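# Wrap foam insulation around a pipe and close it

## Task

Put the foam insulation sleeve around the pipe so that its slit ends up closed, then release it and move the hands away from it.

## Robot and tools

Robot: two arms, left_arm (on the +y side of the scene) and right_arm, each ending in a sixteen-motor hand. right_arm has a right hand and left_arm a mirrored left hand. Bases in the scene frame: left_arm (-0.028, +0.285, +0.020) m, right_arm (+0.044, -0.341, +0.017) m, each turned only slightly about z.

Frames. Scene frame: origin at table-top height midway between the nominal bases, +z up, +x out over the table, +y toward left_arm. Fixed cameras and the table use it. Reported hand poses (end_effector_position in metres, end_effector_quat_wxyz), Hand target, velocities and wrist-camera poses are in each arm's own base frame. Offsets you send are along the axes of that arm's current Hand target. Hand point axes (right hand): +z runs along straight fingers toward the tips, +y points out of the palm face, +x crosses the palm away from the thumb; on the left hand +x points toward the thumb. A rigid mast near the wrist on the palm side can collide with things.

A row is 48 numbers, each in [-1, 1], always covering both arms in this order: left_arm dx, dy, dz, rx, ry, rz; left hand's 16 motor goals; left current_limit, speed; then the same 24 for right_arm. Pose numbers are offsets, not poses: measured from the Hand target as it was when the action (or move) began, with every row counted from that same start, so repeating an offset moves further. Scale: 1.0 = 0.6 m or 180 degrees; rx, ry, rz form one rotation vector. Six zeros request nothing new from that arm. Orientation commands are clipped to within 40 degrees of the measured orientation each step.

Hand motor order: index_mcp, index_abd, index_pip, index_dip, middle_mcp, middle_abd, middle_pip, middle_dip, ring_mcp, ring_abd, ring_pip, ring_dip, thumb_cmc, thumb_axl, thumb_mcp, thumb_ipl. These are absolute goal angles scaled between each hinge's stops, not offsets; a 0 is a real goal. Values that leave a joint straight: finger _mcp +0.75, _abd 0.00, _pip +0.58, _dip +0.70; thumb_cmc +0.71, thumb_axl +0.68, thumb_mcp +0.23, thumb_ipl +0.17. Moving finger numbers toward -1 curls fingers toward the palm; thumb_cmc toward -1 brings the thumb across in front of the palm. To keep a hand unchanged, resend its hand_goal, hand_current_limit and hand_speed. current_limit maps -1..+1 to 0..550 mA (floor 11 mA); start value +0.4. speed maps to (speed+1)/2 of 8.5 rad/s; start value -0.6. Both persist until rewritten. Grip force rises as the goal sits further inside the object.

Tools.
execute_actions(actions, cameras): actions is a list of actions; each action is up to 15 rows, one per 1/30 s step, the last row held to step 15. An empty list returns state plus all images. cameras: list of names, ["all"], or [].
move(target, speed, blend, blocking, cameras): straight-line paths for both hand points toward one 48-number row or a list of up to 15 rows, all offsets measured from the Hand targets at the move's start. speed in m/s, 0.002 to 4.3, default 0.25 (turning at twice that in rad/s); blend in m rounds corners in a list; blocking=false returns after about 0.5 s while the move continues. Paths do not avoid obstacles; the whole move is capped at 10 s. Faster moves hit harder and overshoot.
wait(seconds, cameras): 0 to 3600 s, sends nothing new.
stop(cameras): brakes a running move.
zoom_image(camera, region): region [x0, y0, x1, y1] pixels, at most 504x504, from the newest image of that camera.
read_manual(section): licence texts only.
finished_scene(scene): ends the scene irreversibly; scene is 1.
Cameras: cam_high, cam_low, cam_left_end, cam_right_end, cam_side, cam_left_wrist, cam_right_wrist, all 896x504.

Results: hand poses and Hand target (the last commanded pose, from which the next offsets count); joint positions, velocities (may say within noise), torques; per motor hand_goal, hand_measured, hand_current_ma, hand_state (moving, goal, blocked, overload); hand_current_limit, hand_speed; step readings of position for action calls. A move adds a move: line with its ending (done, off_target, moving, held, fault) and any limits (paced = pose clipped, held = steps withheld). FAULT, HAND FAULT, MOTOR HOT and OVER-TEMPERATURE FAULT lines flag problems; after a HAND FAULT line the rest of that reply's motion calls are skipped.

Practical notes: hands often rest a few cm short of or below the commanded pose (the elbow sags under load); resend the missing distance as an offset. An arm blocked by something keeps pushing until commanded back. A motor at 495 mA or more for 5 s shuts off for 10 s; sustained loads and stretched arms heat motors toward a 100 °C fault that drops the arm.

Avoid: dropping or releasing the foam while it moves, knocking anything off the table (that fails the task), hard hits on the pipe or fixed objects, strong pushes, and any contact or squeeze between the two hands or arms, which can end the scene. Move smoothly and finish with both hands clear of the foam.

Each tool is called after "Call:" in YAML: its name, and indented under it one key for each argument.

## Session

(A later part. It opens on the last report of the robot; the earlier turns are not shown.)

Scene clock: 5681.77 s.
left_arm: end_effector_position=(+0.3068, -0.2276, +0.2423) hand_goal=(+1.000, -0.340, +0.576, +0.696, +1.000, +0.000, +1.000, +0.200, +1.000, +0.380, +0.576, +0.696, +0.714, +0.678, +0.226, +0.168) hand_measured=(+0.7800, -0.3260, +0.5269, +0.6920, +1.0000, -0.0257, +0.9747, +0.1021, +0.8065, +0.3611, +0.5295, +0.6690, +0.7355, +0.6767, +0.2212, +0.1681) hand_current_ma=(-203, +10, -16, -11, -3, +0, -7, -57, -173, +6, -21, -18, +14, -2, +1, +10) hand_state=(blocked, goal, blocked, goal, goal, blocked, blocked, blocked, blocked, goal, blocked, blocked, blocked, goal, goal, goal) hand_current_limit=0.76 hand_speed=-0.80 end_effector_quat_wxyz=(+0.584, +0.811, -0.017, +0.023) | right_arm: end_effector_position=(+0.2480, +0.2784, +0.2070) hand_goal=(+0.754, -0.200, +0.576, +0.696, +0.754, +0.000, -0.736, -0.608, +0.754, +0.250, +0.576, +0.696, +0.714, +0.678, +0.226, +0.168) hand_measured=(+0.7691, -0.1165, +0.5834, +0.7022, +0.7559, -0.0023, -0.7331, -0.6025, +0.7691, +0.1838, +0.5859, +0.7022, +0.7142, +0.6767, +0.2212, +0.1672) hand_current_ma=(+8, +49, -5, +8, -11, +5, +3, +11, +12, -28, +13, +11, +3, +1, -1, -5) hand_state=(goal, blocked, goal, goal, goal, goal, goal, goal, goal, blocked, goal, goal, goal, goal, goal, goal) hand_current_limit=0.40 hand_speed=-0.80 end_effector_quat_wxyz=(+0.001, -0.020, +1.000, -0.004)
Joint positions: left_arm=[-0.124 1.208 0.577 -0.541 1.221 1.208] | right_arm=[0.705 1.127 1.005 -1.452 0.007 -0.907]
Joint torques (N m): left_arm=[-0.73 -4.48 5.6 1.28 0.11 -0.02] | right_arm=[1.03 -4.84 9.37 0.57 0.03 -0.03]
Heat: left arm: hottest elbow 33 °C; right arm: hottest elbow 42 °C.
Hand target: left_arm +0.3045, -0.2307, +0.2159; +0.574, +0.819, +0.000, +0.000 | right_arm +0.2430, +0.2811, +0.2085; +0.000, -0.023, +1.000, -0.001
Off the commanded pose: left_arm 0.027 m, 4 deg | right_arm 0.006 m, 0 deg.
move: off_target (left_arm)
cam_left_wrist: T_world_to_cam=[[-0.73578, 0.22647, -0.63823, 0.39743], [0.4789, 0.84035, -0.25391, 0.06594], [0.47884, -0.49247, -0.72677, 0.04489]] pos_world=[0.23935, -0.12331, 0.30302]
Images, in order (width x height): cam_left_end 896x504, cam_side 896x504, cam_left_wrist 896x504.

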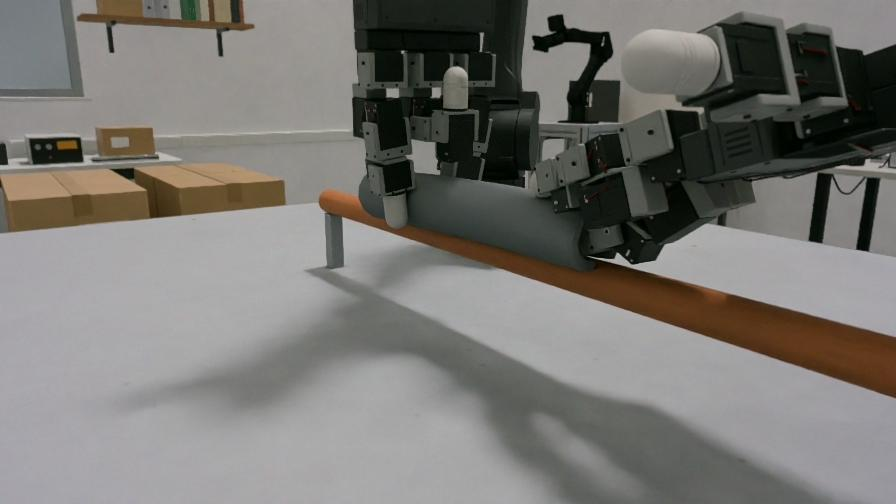

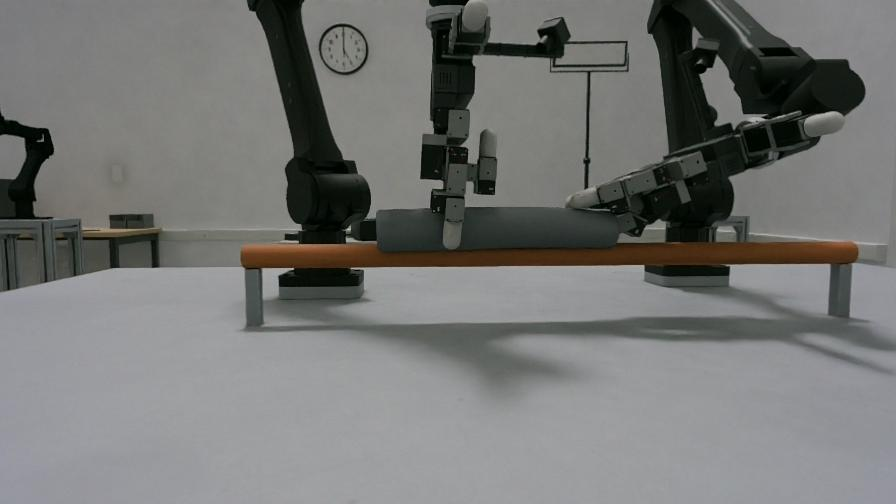

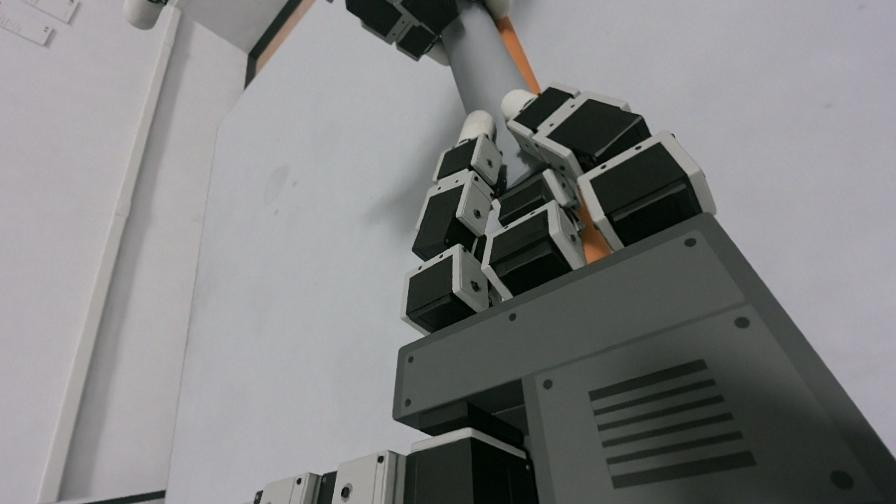

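Call:
move:
  target:
    - [0,-0.0313,0.0114,0,0,0,1,-0.34,0.576,0.696,1,0,1,0.2,1,0.38,0.576,0.696,0.714,0.678,0.226,0.168,0.76,-0.8,0,0,0,0,0,0,0.754,-0.2,0.576,0.696,0.754,0,-0.737,-0.609,0.754,0.25,0.576,0.696,0.714,0.678,0.226,0.168,0.4,-0.8]
  speed: 0.03
  cameras: ["cam_left_end","cam_left_wrist","cam_side"]

Call:
zoom_image:
  camera: "cam_left_end"
  region: [560, 190, 660, 290]

Call:
zoom_image:
  camera: "cam_side"
  region: [370, 180, 670, 300]

Scene clock: 5692.33 s.
left_arm: end_effector_position=(+0.3071, -0.2269, +0.2374) hand_goal=(+1.000, -0.340, +0.576, +0.696, +1.000, +0.000, +1.000, +0.200, +1.000, +0.380, +0.576, +0.696, +0.714, +0.678, +0.226, +0.168) hand_measured=(+0.7800, -0.3260, +0.5128, +0.6920, +0.9886, -0.0389, +0.9658, +0.1008, +0.8065, +0.3508, +0.5154, +0.6639, +0.7343, +0.6767, +0.2212, +0.1681) hand_current_ma=(-201, +8, -24, -5, -15, +0, -10, -62, -180, +1, -31, -16, +14, +0, -1, +11) hand_state=(blocked, goal, blocked, goal, goal, blocked, blocked, blocked, blocked, blocked, blocked, blocked, blocked, goal, goal, goal) hand_current_limit=0.76 hand_speed=-0.80 end_effector_quat_wxyz=(+0.593, +0.804, -0.028, +0.032) | right_arm: end_effector_position=(+0.2481, +0.2783, +0.2070) hand_goal=(+0.754, -0.200, +0.576, +0.696, +0.754, +0.000, -0.736, -0.608, +0.754, +0.250, +0.576, +0.696, +0.714, +0.678, +0.226, +0.168) hand_measured=(+0.7752, -0.1165, +0.5859, +0.7034, +0.7571, +0.0007, -0.7318, -0.6025, +0.7679, +0.1853, +0.5859, +0.7009, +0.7142, +0.6767, +0.2212, +0.1681) hand_current_ma=(+15, +51, -2, +8, -10, +3, -1, +8, +14, -24, +10, +13, +2, +0, +2, -2) hand_state=(blocked, blocked, goal, goal, goal, goal, goal, goal, goal, blocked, goal, goal, goal, goal, goal, goal) hand_current_limit=0.40 hand_speed=-0.80 end_effector_quat_wxyz=(+0.001, -0.020, +1.000, -0.004)
Joint positions: left_arm=[-0.122 1.234 0.562 -0.47 1.242 1.208] | right_arm=[0.705 1.127 1.005 -1.452 0.007 -0.907]
Joint torques (N m): left_arm=[-0.44 -2.96 4.51 1.07 -0.77 0.07] | right_arm=[1.03 -4.84 9.37 0.55 0 -0.03]
Heat: left arm: hottest elbow 33 °C; right arm: hottest elbow 42 °C.
Hand target: left_arm +0.3044, -0.2308, +0.1959; +0.573, +0.819, +0.000, +0.000 | right_arm +0.2430, +0.2811, +0.2085; +0.000, -0.023, +1.000, -0.001
Off the commanded pose: left_arm 0.042 m, 6 deg | right_arm 0.006 m, 0 deg.
move: off_target (left_arm)
cam_left_wrist: T_world_to_cam=[[-0.71635, 0.21665, -0.66325, 0.39211], [0.49172, 0.83116, -0.25959, 0.0593], [0.49503, -0.51209, -0.70193, 0.02617]] pos_world=[0.23877, -0.12083, 0.29383]
Images, in order (width x height): cam_left_end 896x504, cam_side 896x504, cam_left_wrist 896x504.

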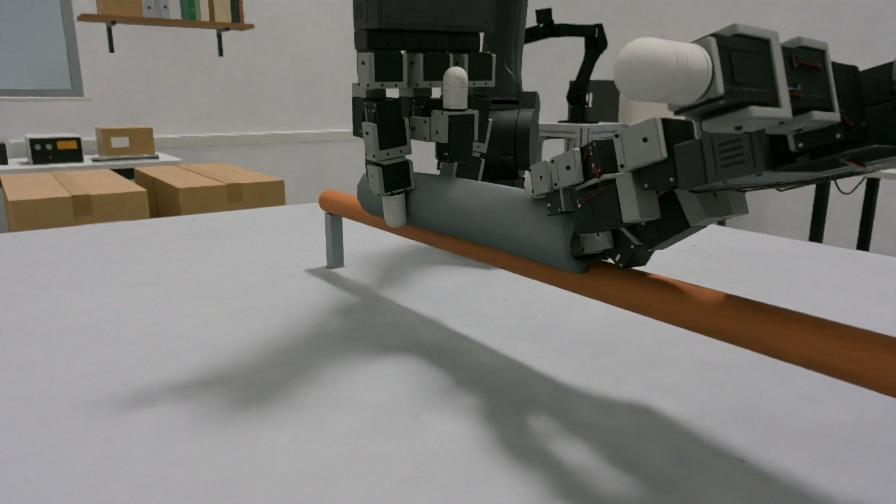

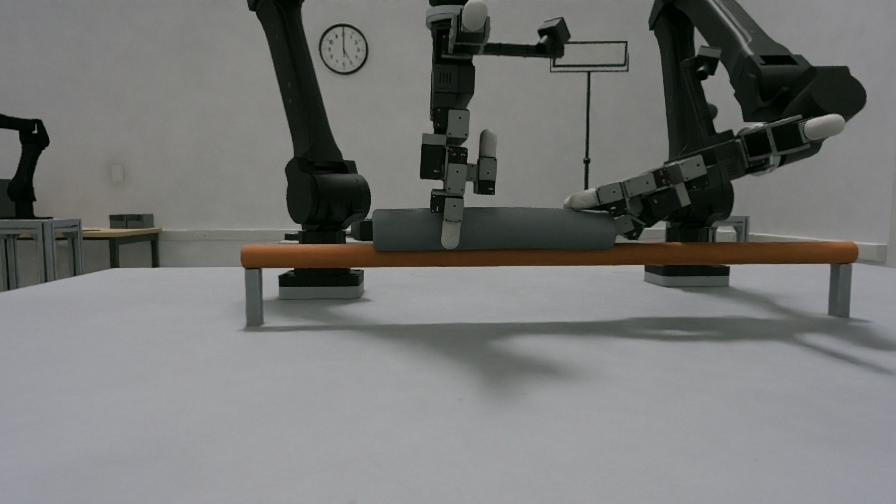

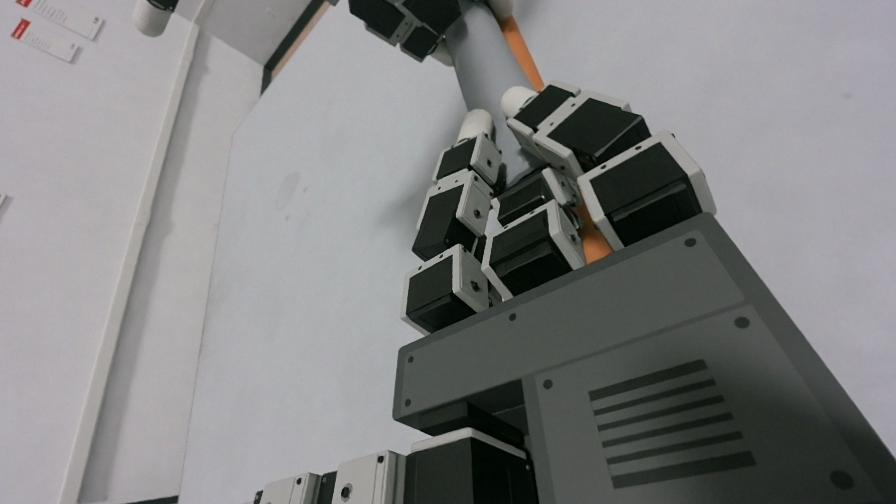

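Scaled by 5.040 from the camera's image (finer frame: 1280x720).

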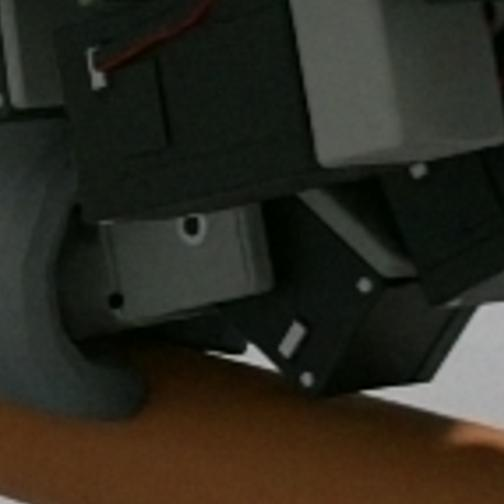

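Scaled by 1.680 from the camera's image (finer frame: 1280x720).

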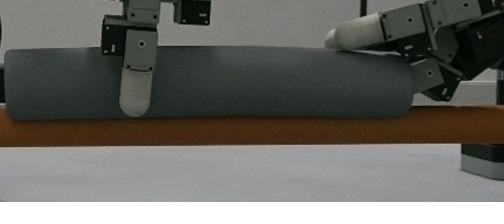

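Call:
move:
  target:
    - [0,0,0,0,0,0,1,-0.34,0.576,0.696,1,0,1,0.2,1,0.38,0.576,0.696,0.714,0.678,0.226,0.168,0.74,-0.8,0,0,-0.0167,0,0,0,0.754,0,0.576,0.696,0.754,0,-0.737,-0.609,0.754,0.0,0.576,0.696,0.714,0.678,0.226,0.168,0.4,-0.8]
    - [0,0.0001,0,0,0,0,1,-0.34,0.576,0.696,1,0,1,0.2,1,0.38,0.576,0.696,0.714,0.678,0.226,0.168,0.74,-0.8,0.0023,0.15,-0.0167,0,0,0,0.754,0,0.576,0.696,0.754,0,-0.737,-0.609,0.754,0.0,0.576,0.696,0.714,0.678,0.226,0.168,0.4,-0.8]
  speed: 0.05
  cameras: ["cam_left_end","cam_right_end","cam_left_wrist","cam_right_wrist","cam_side"]

Call:
zoom_image:
  camera: "cam_side"
  region: [370, 130, 670, 300]

Scene clock: 5709.40 s.
left_arm: end_effector_position=(+0.3083, -0.2270, +0.2336) hand_goal=(+1.000, -0.340, +0.576, +0.696, +1.000, +0.000, +1.000, +0.200, +1.000, +0.380, +0.576, +0.696, +0.714, +0.678, +0.226, +0.168) hand_measured=(+0.8089, -0.3070, +0.5090, +0.6537, +0.9645, -0.0169, +0.9568, +0.1021, +0.8065, +0.3450, +0.5090, +0.6614, +0.7355, +0.6777, +0.2212, +0.1681) hand_current_ma=(-160, +17, -28, -28, -17, +1, -14, -59, -179, -4, -38, -28, +9, -5, +3, +10) hand_state=(blocked, blocked, blocked, blocked, blocked, goal, blocked, blocked, blocked, blocked, blocked, blocked, blocked, goal, goal, goal) hand_current_limit=0.74 hand_speed=-0.80 end_effector_quat_wxyz=(+0.592, +0.805, -0.026, +0.031) | right_arm: end_effector_position=(+0.2344, +0.3539, +0.2069) hand_goal=(+0.754, +0.000, +0.576, +0.696, +0.754, +0.000, -0.736, -0.608, +0.754, +0.000, +0.576, +0.696, +0.714, +0.678, +0.226, +0.168) hand_measured=(+0.7679, +0.0388, +0.5847, +0.7022, +0.7559, -0.0008, -0.7318, -0.6025, +0.7559, +0.0080, +0.5770, +0.6983, +0.7154, +0.6767, +0.2212, +0.1681) hand_current_ma=(+11, +18, -5, +11, -8, +3, +4, +9, +9, +5, +8, +10, +2, -1, +5, -6) hand_state=(goal, blocked, goal, goal, goal, goal, goal, goal, goal, goal, goal, goal, goal, goal, goal, goal) hand_current_limit=0.40 hand_speed=-0.80 end_effector_quat_wxyz=(-0.007, -0.018, +1.000, -0.013)
Joint positions: left_arm=[-0.122 1.243 0.561 -0.463 1.238 1.208] | right_arm=[0.899 1.266 1.121 -1.455 0.006 -0.708]
Joint torques (N m): left_arm=[-0.67 -3.78 4.57 0.91 -0.61 0.02] | right_arm=[1.32 -5.01 12.53 0.9 0.06 -0.03]
Heat: left arm: hottest elbow 32 °C; right arm: hottest elbow 42 °C.
Hand target: left_arm +0.3045, -0.2307, +0.1960; +0.573, +0.819, +0.000, +0.000 | right_arm +0.2376, +0.3710, +0.2186; +0.000, -0.023, +1.000, -0.001
Off the commanded pose: left_arm 0.038 m, 5 deg | right_arm 0.021 m, 2 deg.
move: off_target (left_arm, right_arm)
cam_left_wrist: T_world_to_cam=[[-0.71925, 0.21794, -0.65968, 0.39083], [0.48897, 0.83333, -0.25782, 0.05872], [0.49354, -0.508, -0.70594, 0.02516]] pos_world=[0.23997, -0.12133, 0.29073]
cam_right_wrist: T_world_to_cam=[[0.74209, 0.6701, -0.01632, -0.37705], [0.45658, -0.4875, 0.74423, -0.13381], [0.49075, -0.55974, -0.66773, 0.34716]] pos_world=[0.17053, 0.38175, 0.32524]
Images, in order (width x height): cam_left_end 896x504, cam_right_end 896x504, cam_side 896x504, cam_left_wrist 896x504, cam_right_wrist 896x504.

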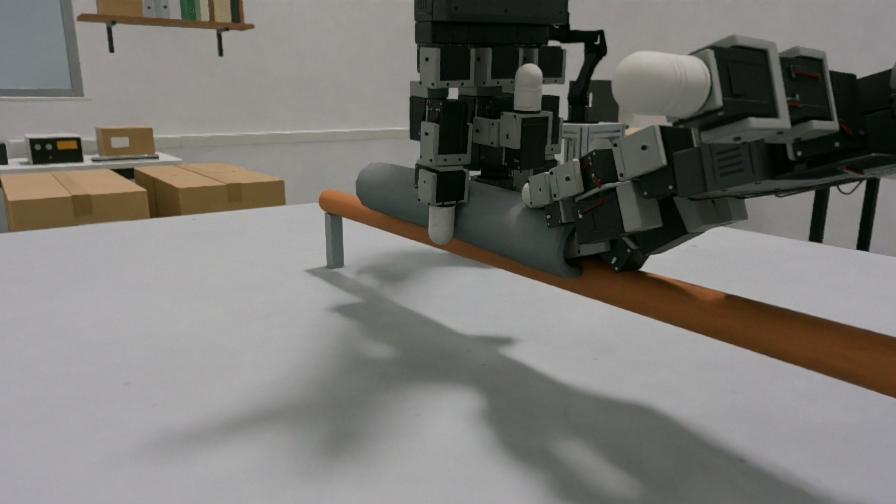

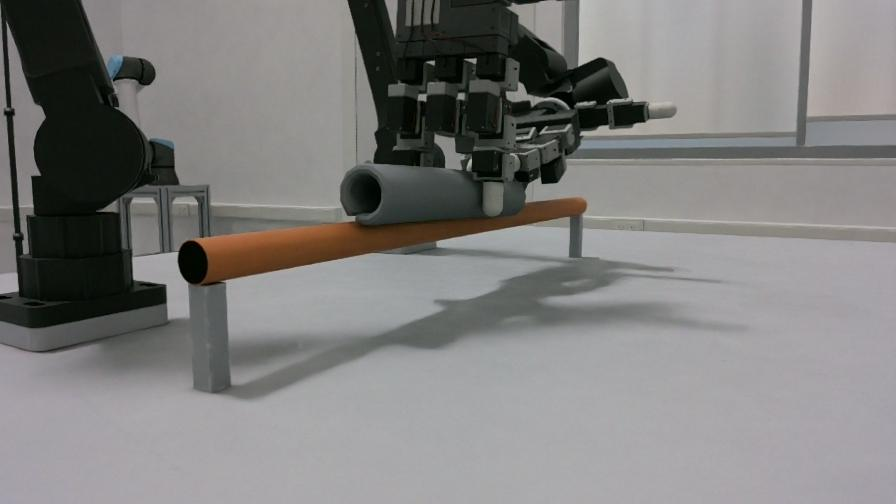

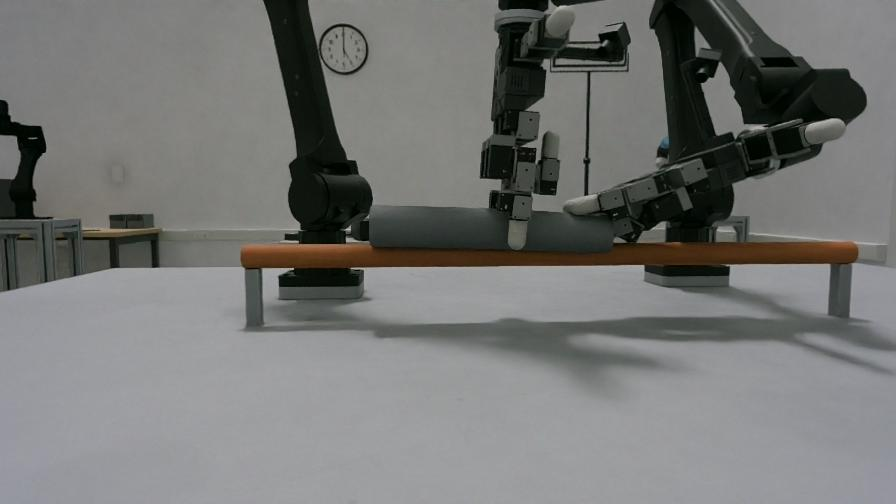

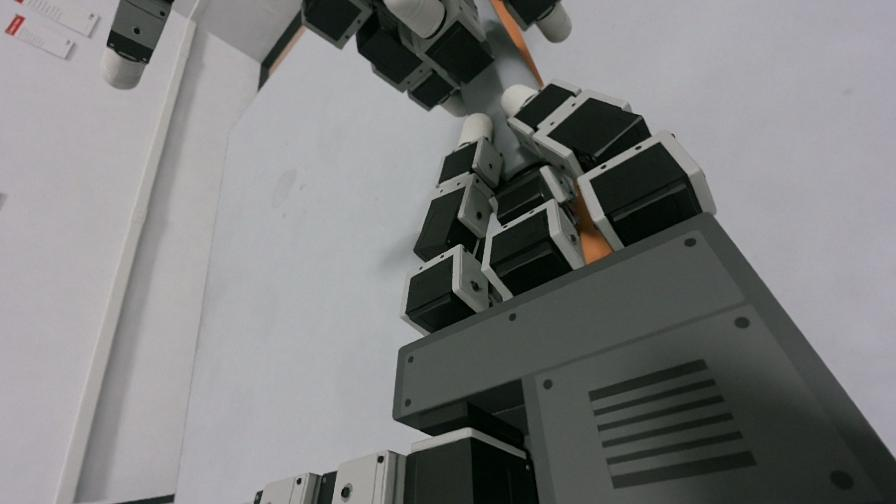

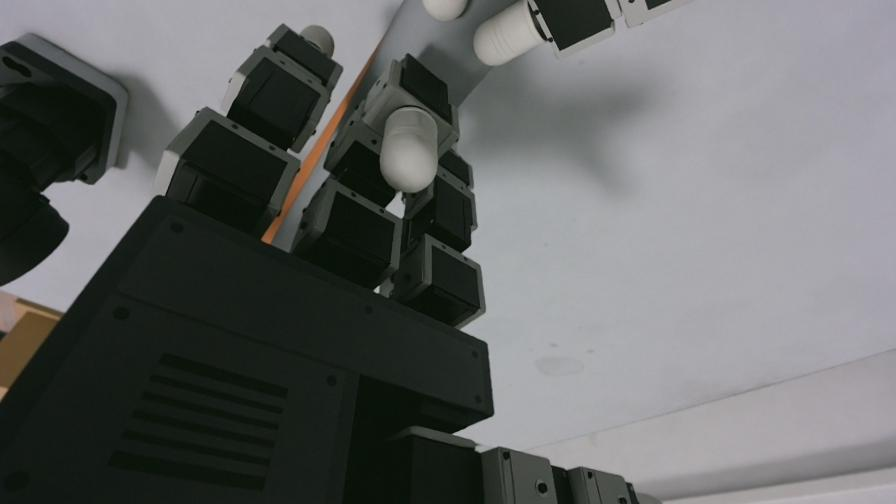

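Scaled by 1.680 from the camera's image (finer frame: 1280x720).

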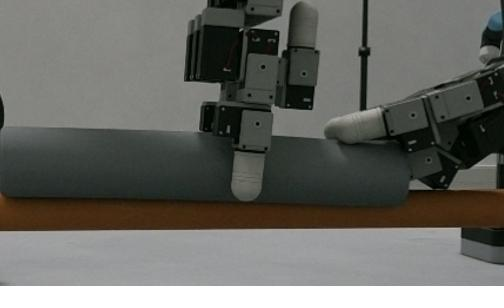

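Call:
move:
  target:
    - [0,0,0,0,0,0,1,-0.34,0.576,0.696,1,0,1,0.2,1,0.38,0.576,0.696,0.714,0.678,0.226,0.168,0.74,-0.8,-0.0175,0,0.0,0,0,0,0.754,-0.1,0.576,0.696,0.754,0,-0.737,-0.609,0.754,0.1,0.576,0.696,0.714,0.678,0.226,0.168,0.4,-0.8]
    - [0,0.0001,0,0,0,0,1,-0.34,0.576,0.696,1,0,1,0.2,1,0.38,0.576,0.696,0.714,0.678,0.226,0.168,0.74,-0.8,-0.0175,0,0.04,0,0,0,0.754,-0.15,0.576,0.696,0.754,0,-0.737,-0.609,0.754,0.15,0.576,0.696,0.714,0.678,0.226,0.168,0.4,-0.8]
  speed: 0.03
  cameras: ["cam_left_end","cam_right_end","cam_left_wrist","cam_right_wrist","cam_side"]

Call:
zoom_image:
  camera: "cam_side"
  region: [370, 130, 670, 300]

Call:
zoom_image:
  camera: "cam_left_end"
  region: [560, 190, 660, 290]

Scene clock: 5721.00 s.
left_arm: end_effector_position=(+0.3083, -0.2270, +0.2336) hand_goal=(+1.000, -0.340, +0.576, +0.696, +1.000, +0.000, +1.000, +0.200, +1.000, +0.380, +0.576, +0.696, +0.714, +0.678, +0.226, +0.168) hand_measured=(+0.8150, -0.2997, +0.5090, +0.6537, +0.9645, -0.0184, +0.9568, +0.1021, +0.8089, +0.3435, +0.5090, +0.6614, +0.7355, +0.6767, +0.2212, +0.1672) hand_current_ma=(-158, +16, -31, -28, -25, +0, -19, -57, -177, +0, -33, -24, +16, -2, +5, +9) hand_state=(blocked, blocked, blocked, blocked, blocked, goal, blocked, blocked, blocked, blocked, blocked, blocked, blocked, goal, goal, goal) hand_current_limit=0.74 hand_speed=-0.80 end_effector_quat_wxyz=(+0.592, +0.805, -0.026, +0.031) | right_arm: end_effector_position=(+0.2452, +0.3688, +0.2041) hand_goal=(+0.754, -0.150, +0.576, +0.696, +0.754, +0.000, -0.736, -0.608, +0.754, +0.150, +0.576, +0.696, +0.714, +0.678, +0.226, +0.168) hand_measured=(+0.7547, -0.0916, +0.5834, +0.7022, +0.7559, -0.0008, -0.7318, -0.6038, +0.7607, +0.0930, +0.5834, +0.6920, +0.7142, +0.6767, +0.2222, +0.1681) hand_current_ma=(+1, +34, -1, +9, -8, +5, +4, +8, +14, -21, +13, +9, +2, +1, +2, -7) hand_state=(goal, blocked, goal, goal, goal, goal, goal, goal, goal, blocked, goal, goal, goal, goal, goal, goal) hand_current_limit=0.40 hand_speed=-0.80 end_effector_quat_wxyz=(+0.003, -0.020, +1.000, +0.001)
Joint positions: left_arm=[-0.122 1.243 0.561 -0.463 1.238 1.208] | right_arm=[0.899 1.295 1.132 -1.403 0.003 -0.712]
Joint torques (N m): left_arm=[-0.73 -3.66 4.52 0.95 -0.6 0.03] | right_arm=[-0.38 -5.42 8.9 1.59 0.17 -0.19]
Heat: left arm: hottest elbow 32 °C; right arm: hottest elbow 42 °C.
Hand target: left_arm +0.3045, -0.2308, +0.1960; +0.573, +0.819, +0.000, +0.000 | right_arm +0.2480, +0.3713, +0.1945; +0.000, -0.023, +1.000, -0.001
Off the commanded pose: left_arm 0.038 m, 5 deg | right_arm 0.010 m, 0 deg.
move: off_target (left_arm)
cam_left_wrist: T_world_to_cam=[[-0.71925, 0.21794, -0.65968, 0.39083], [0.48897, 0.83333, -0.25782, 0.05872], [0.49354, -0.508, -0.70594, 0.02516]] pos_world=[0.23997, -0.12133, 0.29073]
cam_right_wrist: T_world_to_cam=[[0.73925, 0.6732, 0.01747, -0.40249], [0.44425, -0.50701, 0.73864, -0.11813], [0.50611, -0.53828, -0.67388, 0.33788]] pos_world=[0.17902, 0.39293, 0.32198]
Images, in order (width x height): cam_left_end 896x504, cam_right_end 896x504, cam_side 896x504, cam_left_wrist 896x504, cam_right_wrist 896x504.

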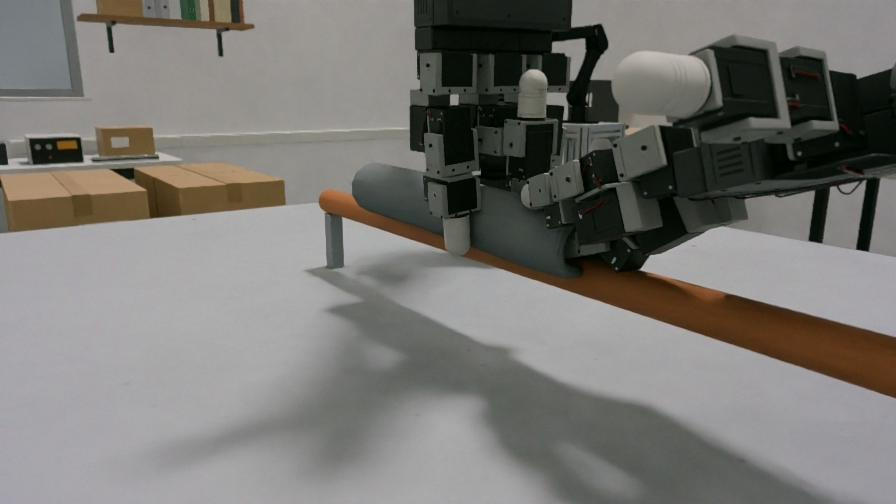

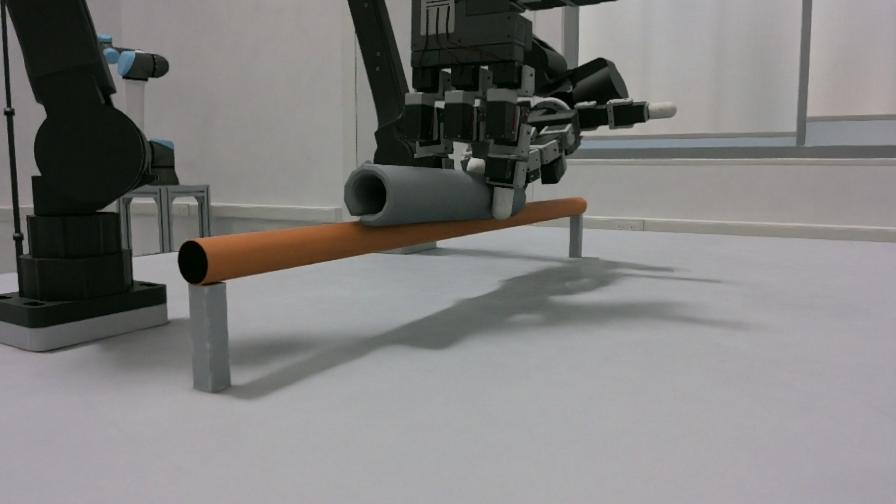

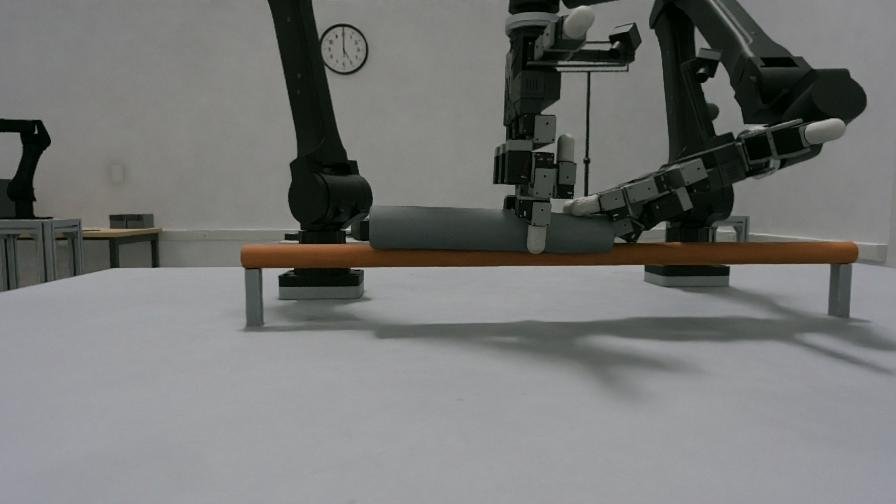

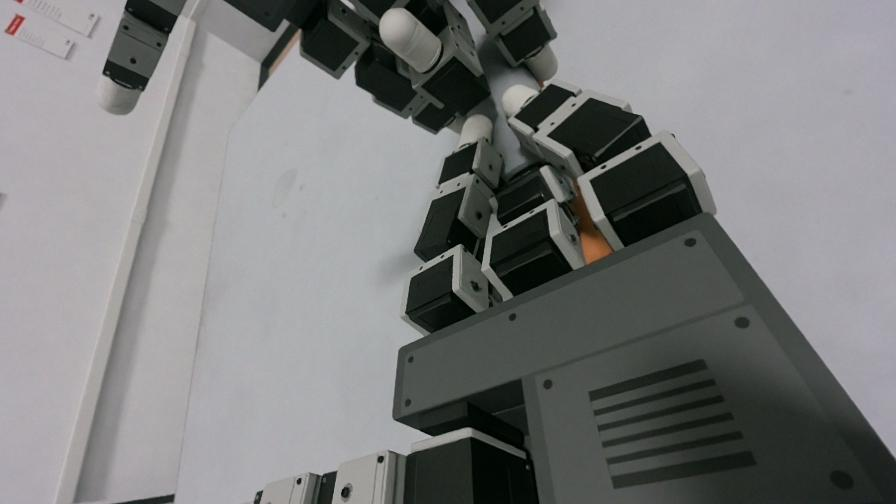

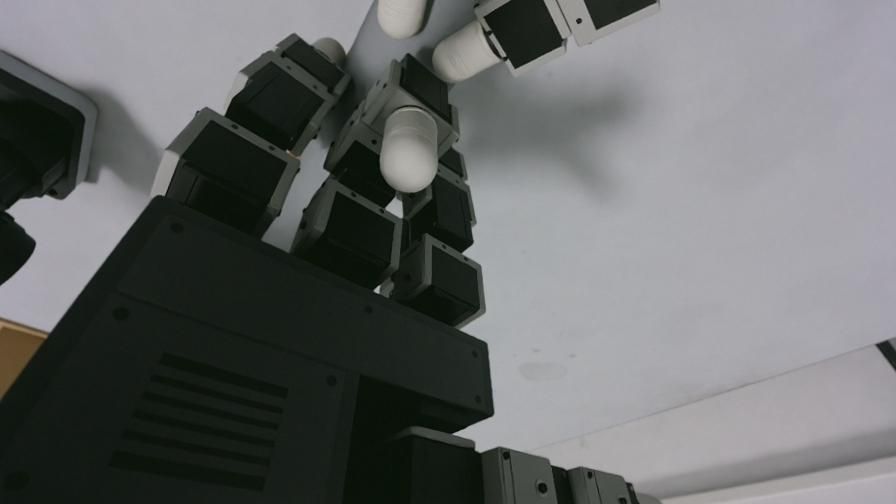

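Scaled by 1.680 from the camera's image (finer frame: 1280x720).

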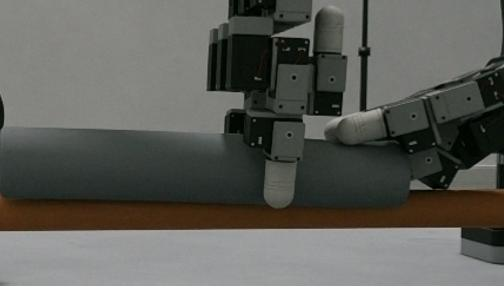

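Scaled by 5.040 from the camera's image (finer frame: 1280x720).

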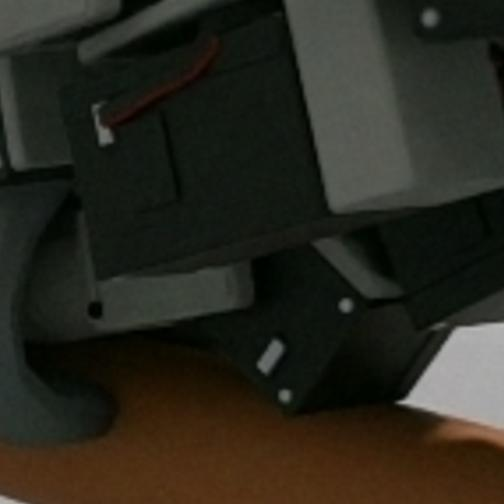

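Call:
move:
  target:
    - [0,0.0001,0,0,0,0,1,-0.34,0.576,0.696,1,0,1,0.2,1,0.38,0.576,0.696,0.714,0.678,0.226,0.168,0.74,-0.8,0,0,0.025,0,0,0,0.754,-0.15,0.576,0.696,0.754,0,-0.737,-0.609,0.754,0.15,0.576,0.696,0.714,0.678,0.226,0.168,0.4,-0.8]
  speed: 0.03
  cameras: ["cam_left_end","cam_right_end","cam_side"]

Call:
zoom_image:
  camera: "cam_side"
  region: [370, 130, 670, 300]

Call:
zoom_image:
  camera: "cam_left_end"
  region: [560, 190, 660, 290]

Call:
zoom_image:
  camera: "cam_right_end"
  region: [320, 120, 560, 280]

Scene clock: 5728.10 s.
left_arm: end_effector_position=(+0.3083, -0.2270, +0.2336) hand_goal=(+1.000, -0.340, +0.576, +0.696, +1.000, +0.000, +1.000, +0.200, +1.000, +0.380, +0.576, +0.696, +0.714, +0.678, +0.226, +0.168) hand_measured=(+0.8391, -0.2513, +0.5090, +0.6537, +0.9645, -0.0184, +0.9568, +0.1008, +0.8138, +0.3377, +0.5090, +0.6869, +0.7355, +0.6767, +0.2212, +0.1681) hand_current_ma=(-132, +38, -30, -30, -25, +2, -17, -61, -169, -4, -34, -12, +15, +2, +4, +8) hand_state=(blocked, blocked, blocked, blocked, blocked, goal, blocked, blocked, blocked, blocked, blocked, goal, blocked, goal, goal, goal) hand_current_limit=0.74 hand_speed=-0.80 end_effector_quat_wxyz=(+0.592, +0.805, -0.026, +0.031) | right_arm: end_effector_position=(+0.2464, +0.3706, +0.1981) hand_goal=(+0.754, -0.150, +0.576, +0.696, +0.754, +0.000, -0.736, -0.608, +0.754, +0.150, +0.576, +0.696, +0.714, +0.678, +0.226, +0.168) hand_measured=(+0.7679, -0.0711, +0.5847, +0.7022, +0.7547, -0.0008, -0.7331, -0.6025, +0.7667, +0.0666, +0.5847, +0.6920, +0.7142, +0.6767, +0.2222, +0.1681) hand_current_ma=(+9, +47, -2, +7, -9, +1, +2, +8, +15, -35, +13, +12, +2, +1, +1, -7) hand_state=(goal, blocked, goal, goal, goal, goal, goal, goal, goal, blocked, goal, goal, goal, goal, goal, goal) hand_current_limit=0.40 hand_speed=-0.80 end_effector_quat_wxyz=(+0.007, -0.021, +1.000, +0.007)
Joint positions: left_arm=[-0.122 1.243 0.561 -0.463 1.238 1.208] | right_arm=[0.899 1.295 1.113 -1.369 0.002 -0.713]
Joint torques (N m): left_arm=[-0.85 -3.78 4.59 0.92 -0.61 0.03] | right_arm=[-0.44 -4.89 7.86 1.92 0.2 -0.18]
Heat: left arm: hottest elbow 32 °C; right arm: hottest elbow 42 °C.
Hand target: left_arm +0.3045, -0.2308, +0.1961; +0.573, +0.819, +0.000, +0.000 | right_arm +0.2481, +0.3714, +0.1796; +0.000, -0.023, +1.000, -0.001
Off the commanded pose: left_arm 0.038 m, 5 deg | right_arm 0.019 m, 1 deg.
move: off_target (left_arm, right_arm)

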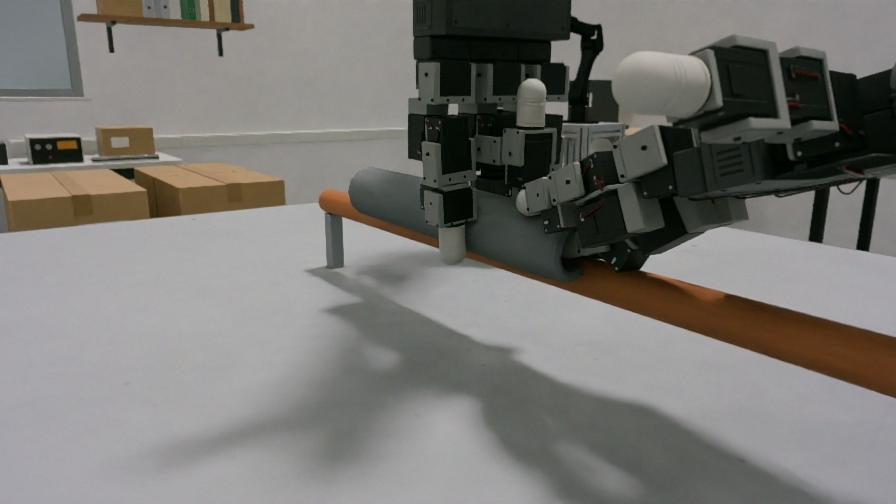

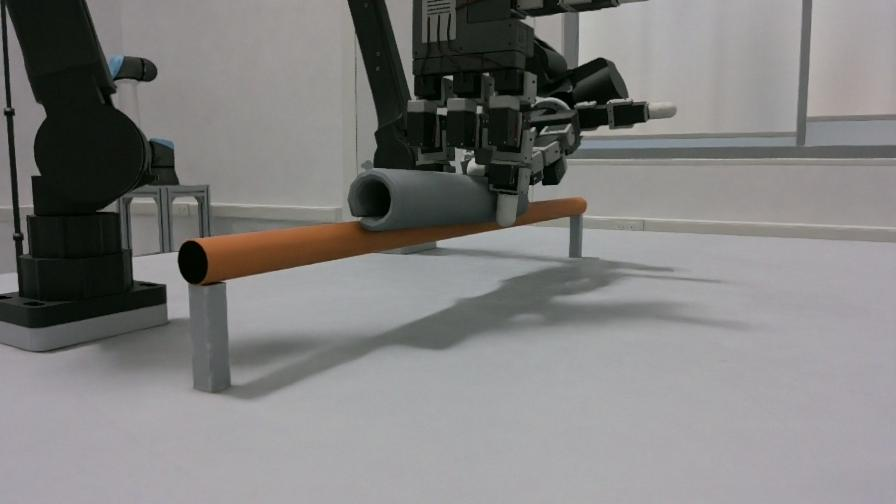

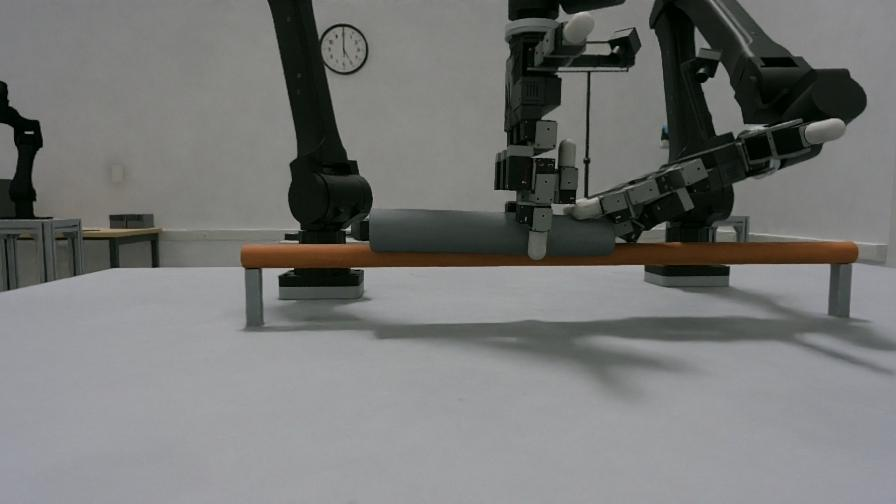

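Scaled by 1.680 from the camera's image (finer frame: 1280x720).

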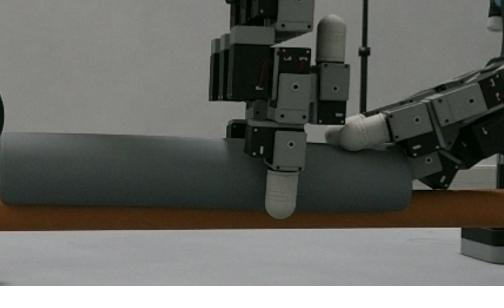

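Scaled by 5.040 from the camera's image (finer frame: 1280x720).

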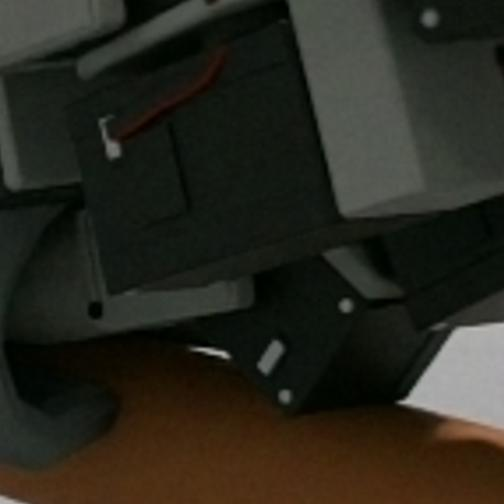

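Scaled by 2.100 from the camera's image (finer frame: 1280x720).

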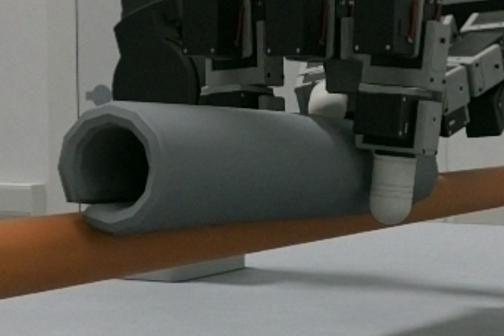

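Call:
move:
  target:
    - [0,0.0001,0,0,0,0,1,-0.34,0.576,0.696,1,0,1,0.2,1,0.38,0.576,0.696,0.714,0.678,0.226,0.168,0.74,-0.8,0.0167,0,0.0,0,0,0,0.754,-0.35,0.576,0.696,0.754,0,-0.737,-0.609,0.754,0.05,0.576,0.696,0.714,0.678,0.226,0.168,0.6,-0.8]
    - [0,0.0,0.0001,0,0,0,1,-0.34,0.576,0.696,1,0,1,0.2,1,0.38,0.576,0.696,0.714,0.678,0.226,0.168,0.74,-0.8,0.0167,0,0.0167,0,0,0,0.754,-0.35,0.576,0.696,0.754,0,-0.737,-0.609,0.754,0.05,0.576,0.696,0.714,0.678,0.226,0.168,0.6,-0.8]
  speed: 0.03
  cameras: ["cam_left_end","cam_right_end","cam_side"]

Call:
zoom_image:
  camera: "cam_side"
  region: [370, 130, 670, 300]

Call:
zoom_image:
  camera: "cam_left_end"
  region: [560, 190, 660, 290]

Call:
zoom_image:
  camera: "cam_right_end"
  region: [320, 120, 560, 280]

Scene clock: 5740.47 s.
left_arm: end_effector_position=(+0.3084, -0.2270, +0.2336) hand_goal=(+1.000, -0.340, +0.576, +0.696, +1.000, +0.000, +1.000, +0.200, +1.000, +0.380, +0.576, +0.696, +0.714, +0.678, +0.226, +0.168) hand_measured=(+0.8837, -0.2308, +0.5090, +0.6550, +0.9633, -0.0184, +0.9568, +0.1021, +0.8138, +0.3377, +0.5090, +0.6869, +0.7355, +0.6777, +0.2212, +0.1672) hand_current_ma=(-82, +44, -27, -22, -19, +0, -17, -58, -166, -7, -37, -11, +18, -1, +1, +10) hand_state=(blocked, blocked, blocked, blocked, blocked, goal, blocked, blocked, blocked, blocked, blocked, goal, blocked, goal, goal, goal) hand_current_limit=0.74 hand_speed=-0.80 end_effector_quat_wxyz=(+0.592, +0.805, -0.026, +0.031) | right_arm: end_effector_position=(+0.2476, +0.3702, +0.1884) hand_goal=(+0.754, -0.350, +0.576, +0.696, +0.754, +0.000, -0.736, -0.608, +0.754, +0.050, +0.576, +0.696, +0.714, +0.678, +0.226, +0.168) hand_measured=(+0.7667, -0.1092, +0.5834, +0.7022, +0.7474, -0.0008, -0.7434, -0.6038, +0.7631, -0.0213, +0.5821, +0.6920, +0.7142, +0.6788, +0.2212, +0.1681) hand_current_ma=(+8, +213, -2, +10, -11, +6, +0, +11, +14, -30, +11, +4, -1, +0, +3, -7) hand_state=(goal, blocked, goal, goal, goal, goal, goal, goal, goal, blocked, goal, goal, goal, goal, goal, goal) hand_current_limit=0.60 hand_speed=-0.80 end_effector_quat_wxyz=(+0.015, -0.021, +1.000, +0.011)
Joint positions: left_arm=[-0.122 1.243 0.561 -0.463 1.237 1.208] | right_arm=[0.899 1.291 1.08 -1.324 0.009 -0.713]
Joint torques (N m): left_arm=[-0.5 -3.96 4.56 0.94 -0.58 0.01] | right_arm=[1.32 -5.3 7.54 1.11 -0.02 0.01]
Heat: left arm: hottest elbow 32 °C; right arm: hottest elbow 42 °C.
Hand target: left_arm +0.3045, -0.2308, +0.1961; +0.573, +0.819, +0.000, +0.000 | right_arm +0.2380, +0.3709, +0.1695; +0.000, -0.023, +1.000, -0.001
Off the commanded pose: left_arm 0.038 m, 5 deg | right_arm 0.021 m, 2 deg.
move: off_target (left_arm, right_arm)

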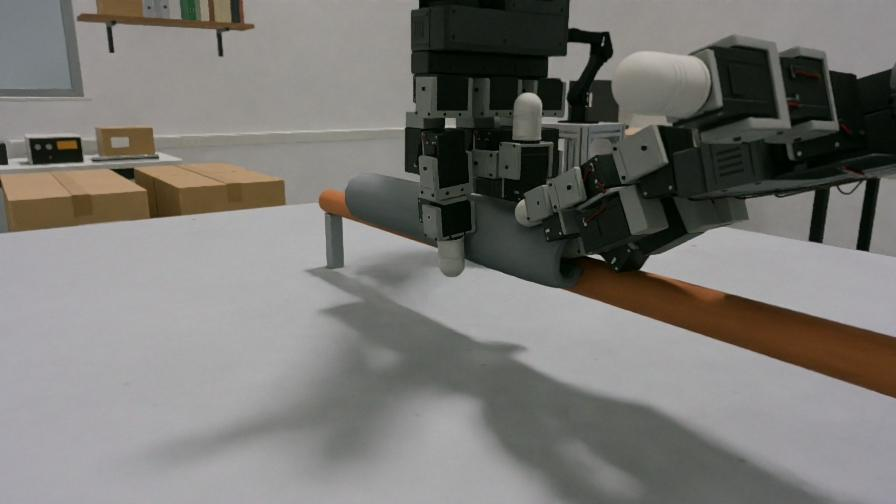

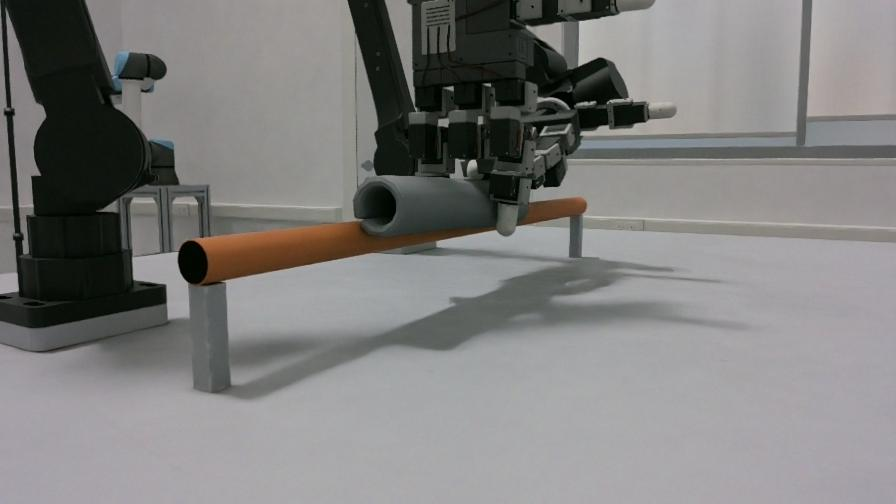

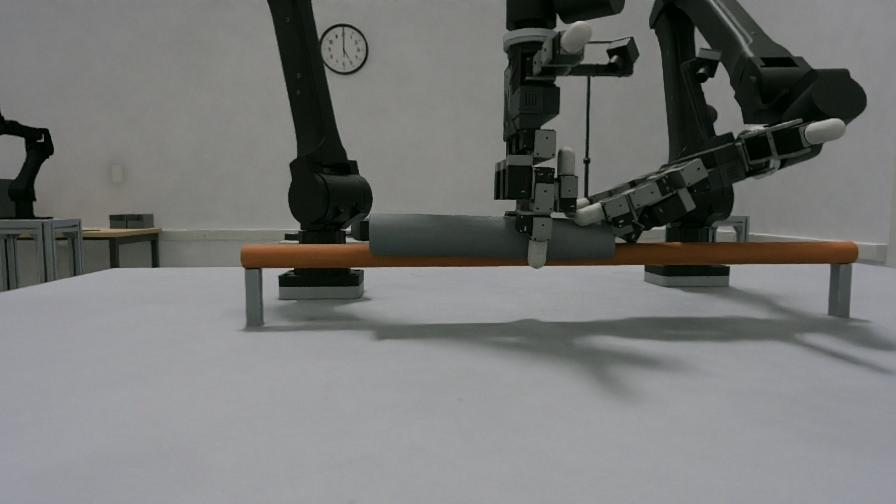

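Scaled by 1.680 from the camera's image (finer frame: 1280x720).

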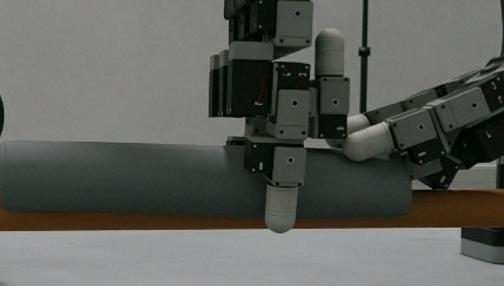

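Scaled by 5.040 from the camera's image (finer frame: 1280x720).

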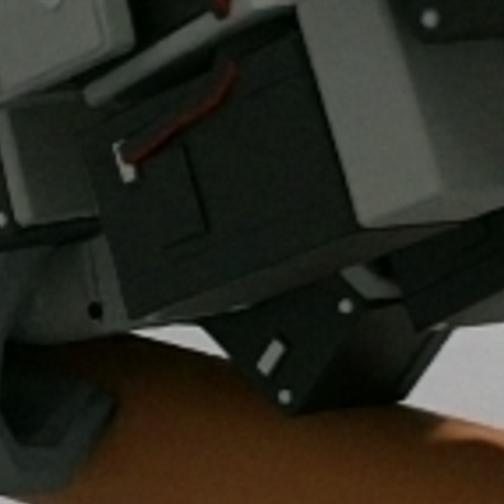

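Scaled by 2.100 from the camera's image (finer frame: 1280x720).

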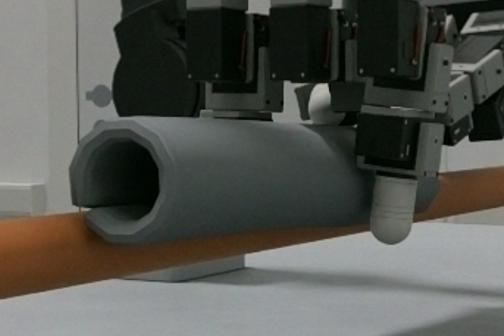

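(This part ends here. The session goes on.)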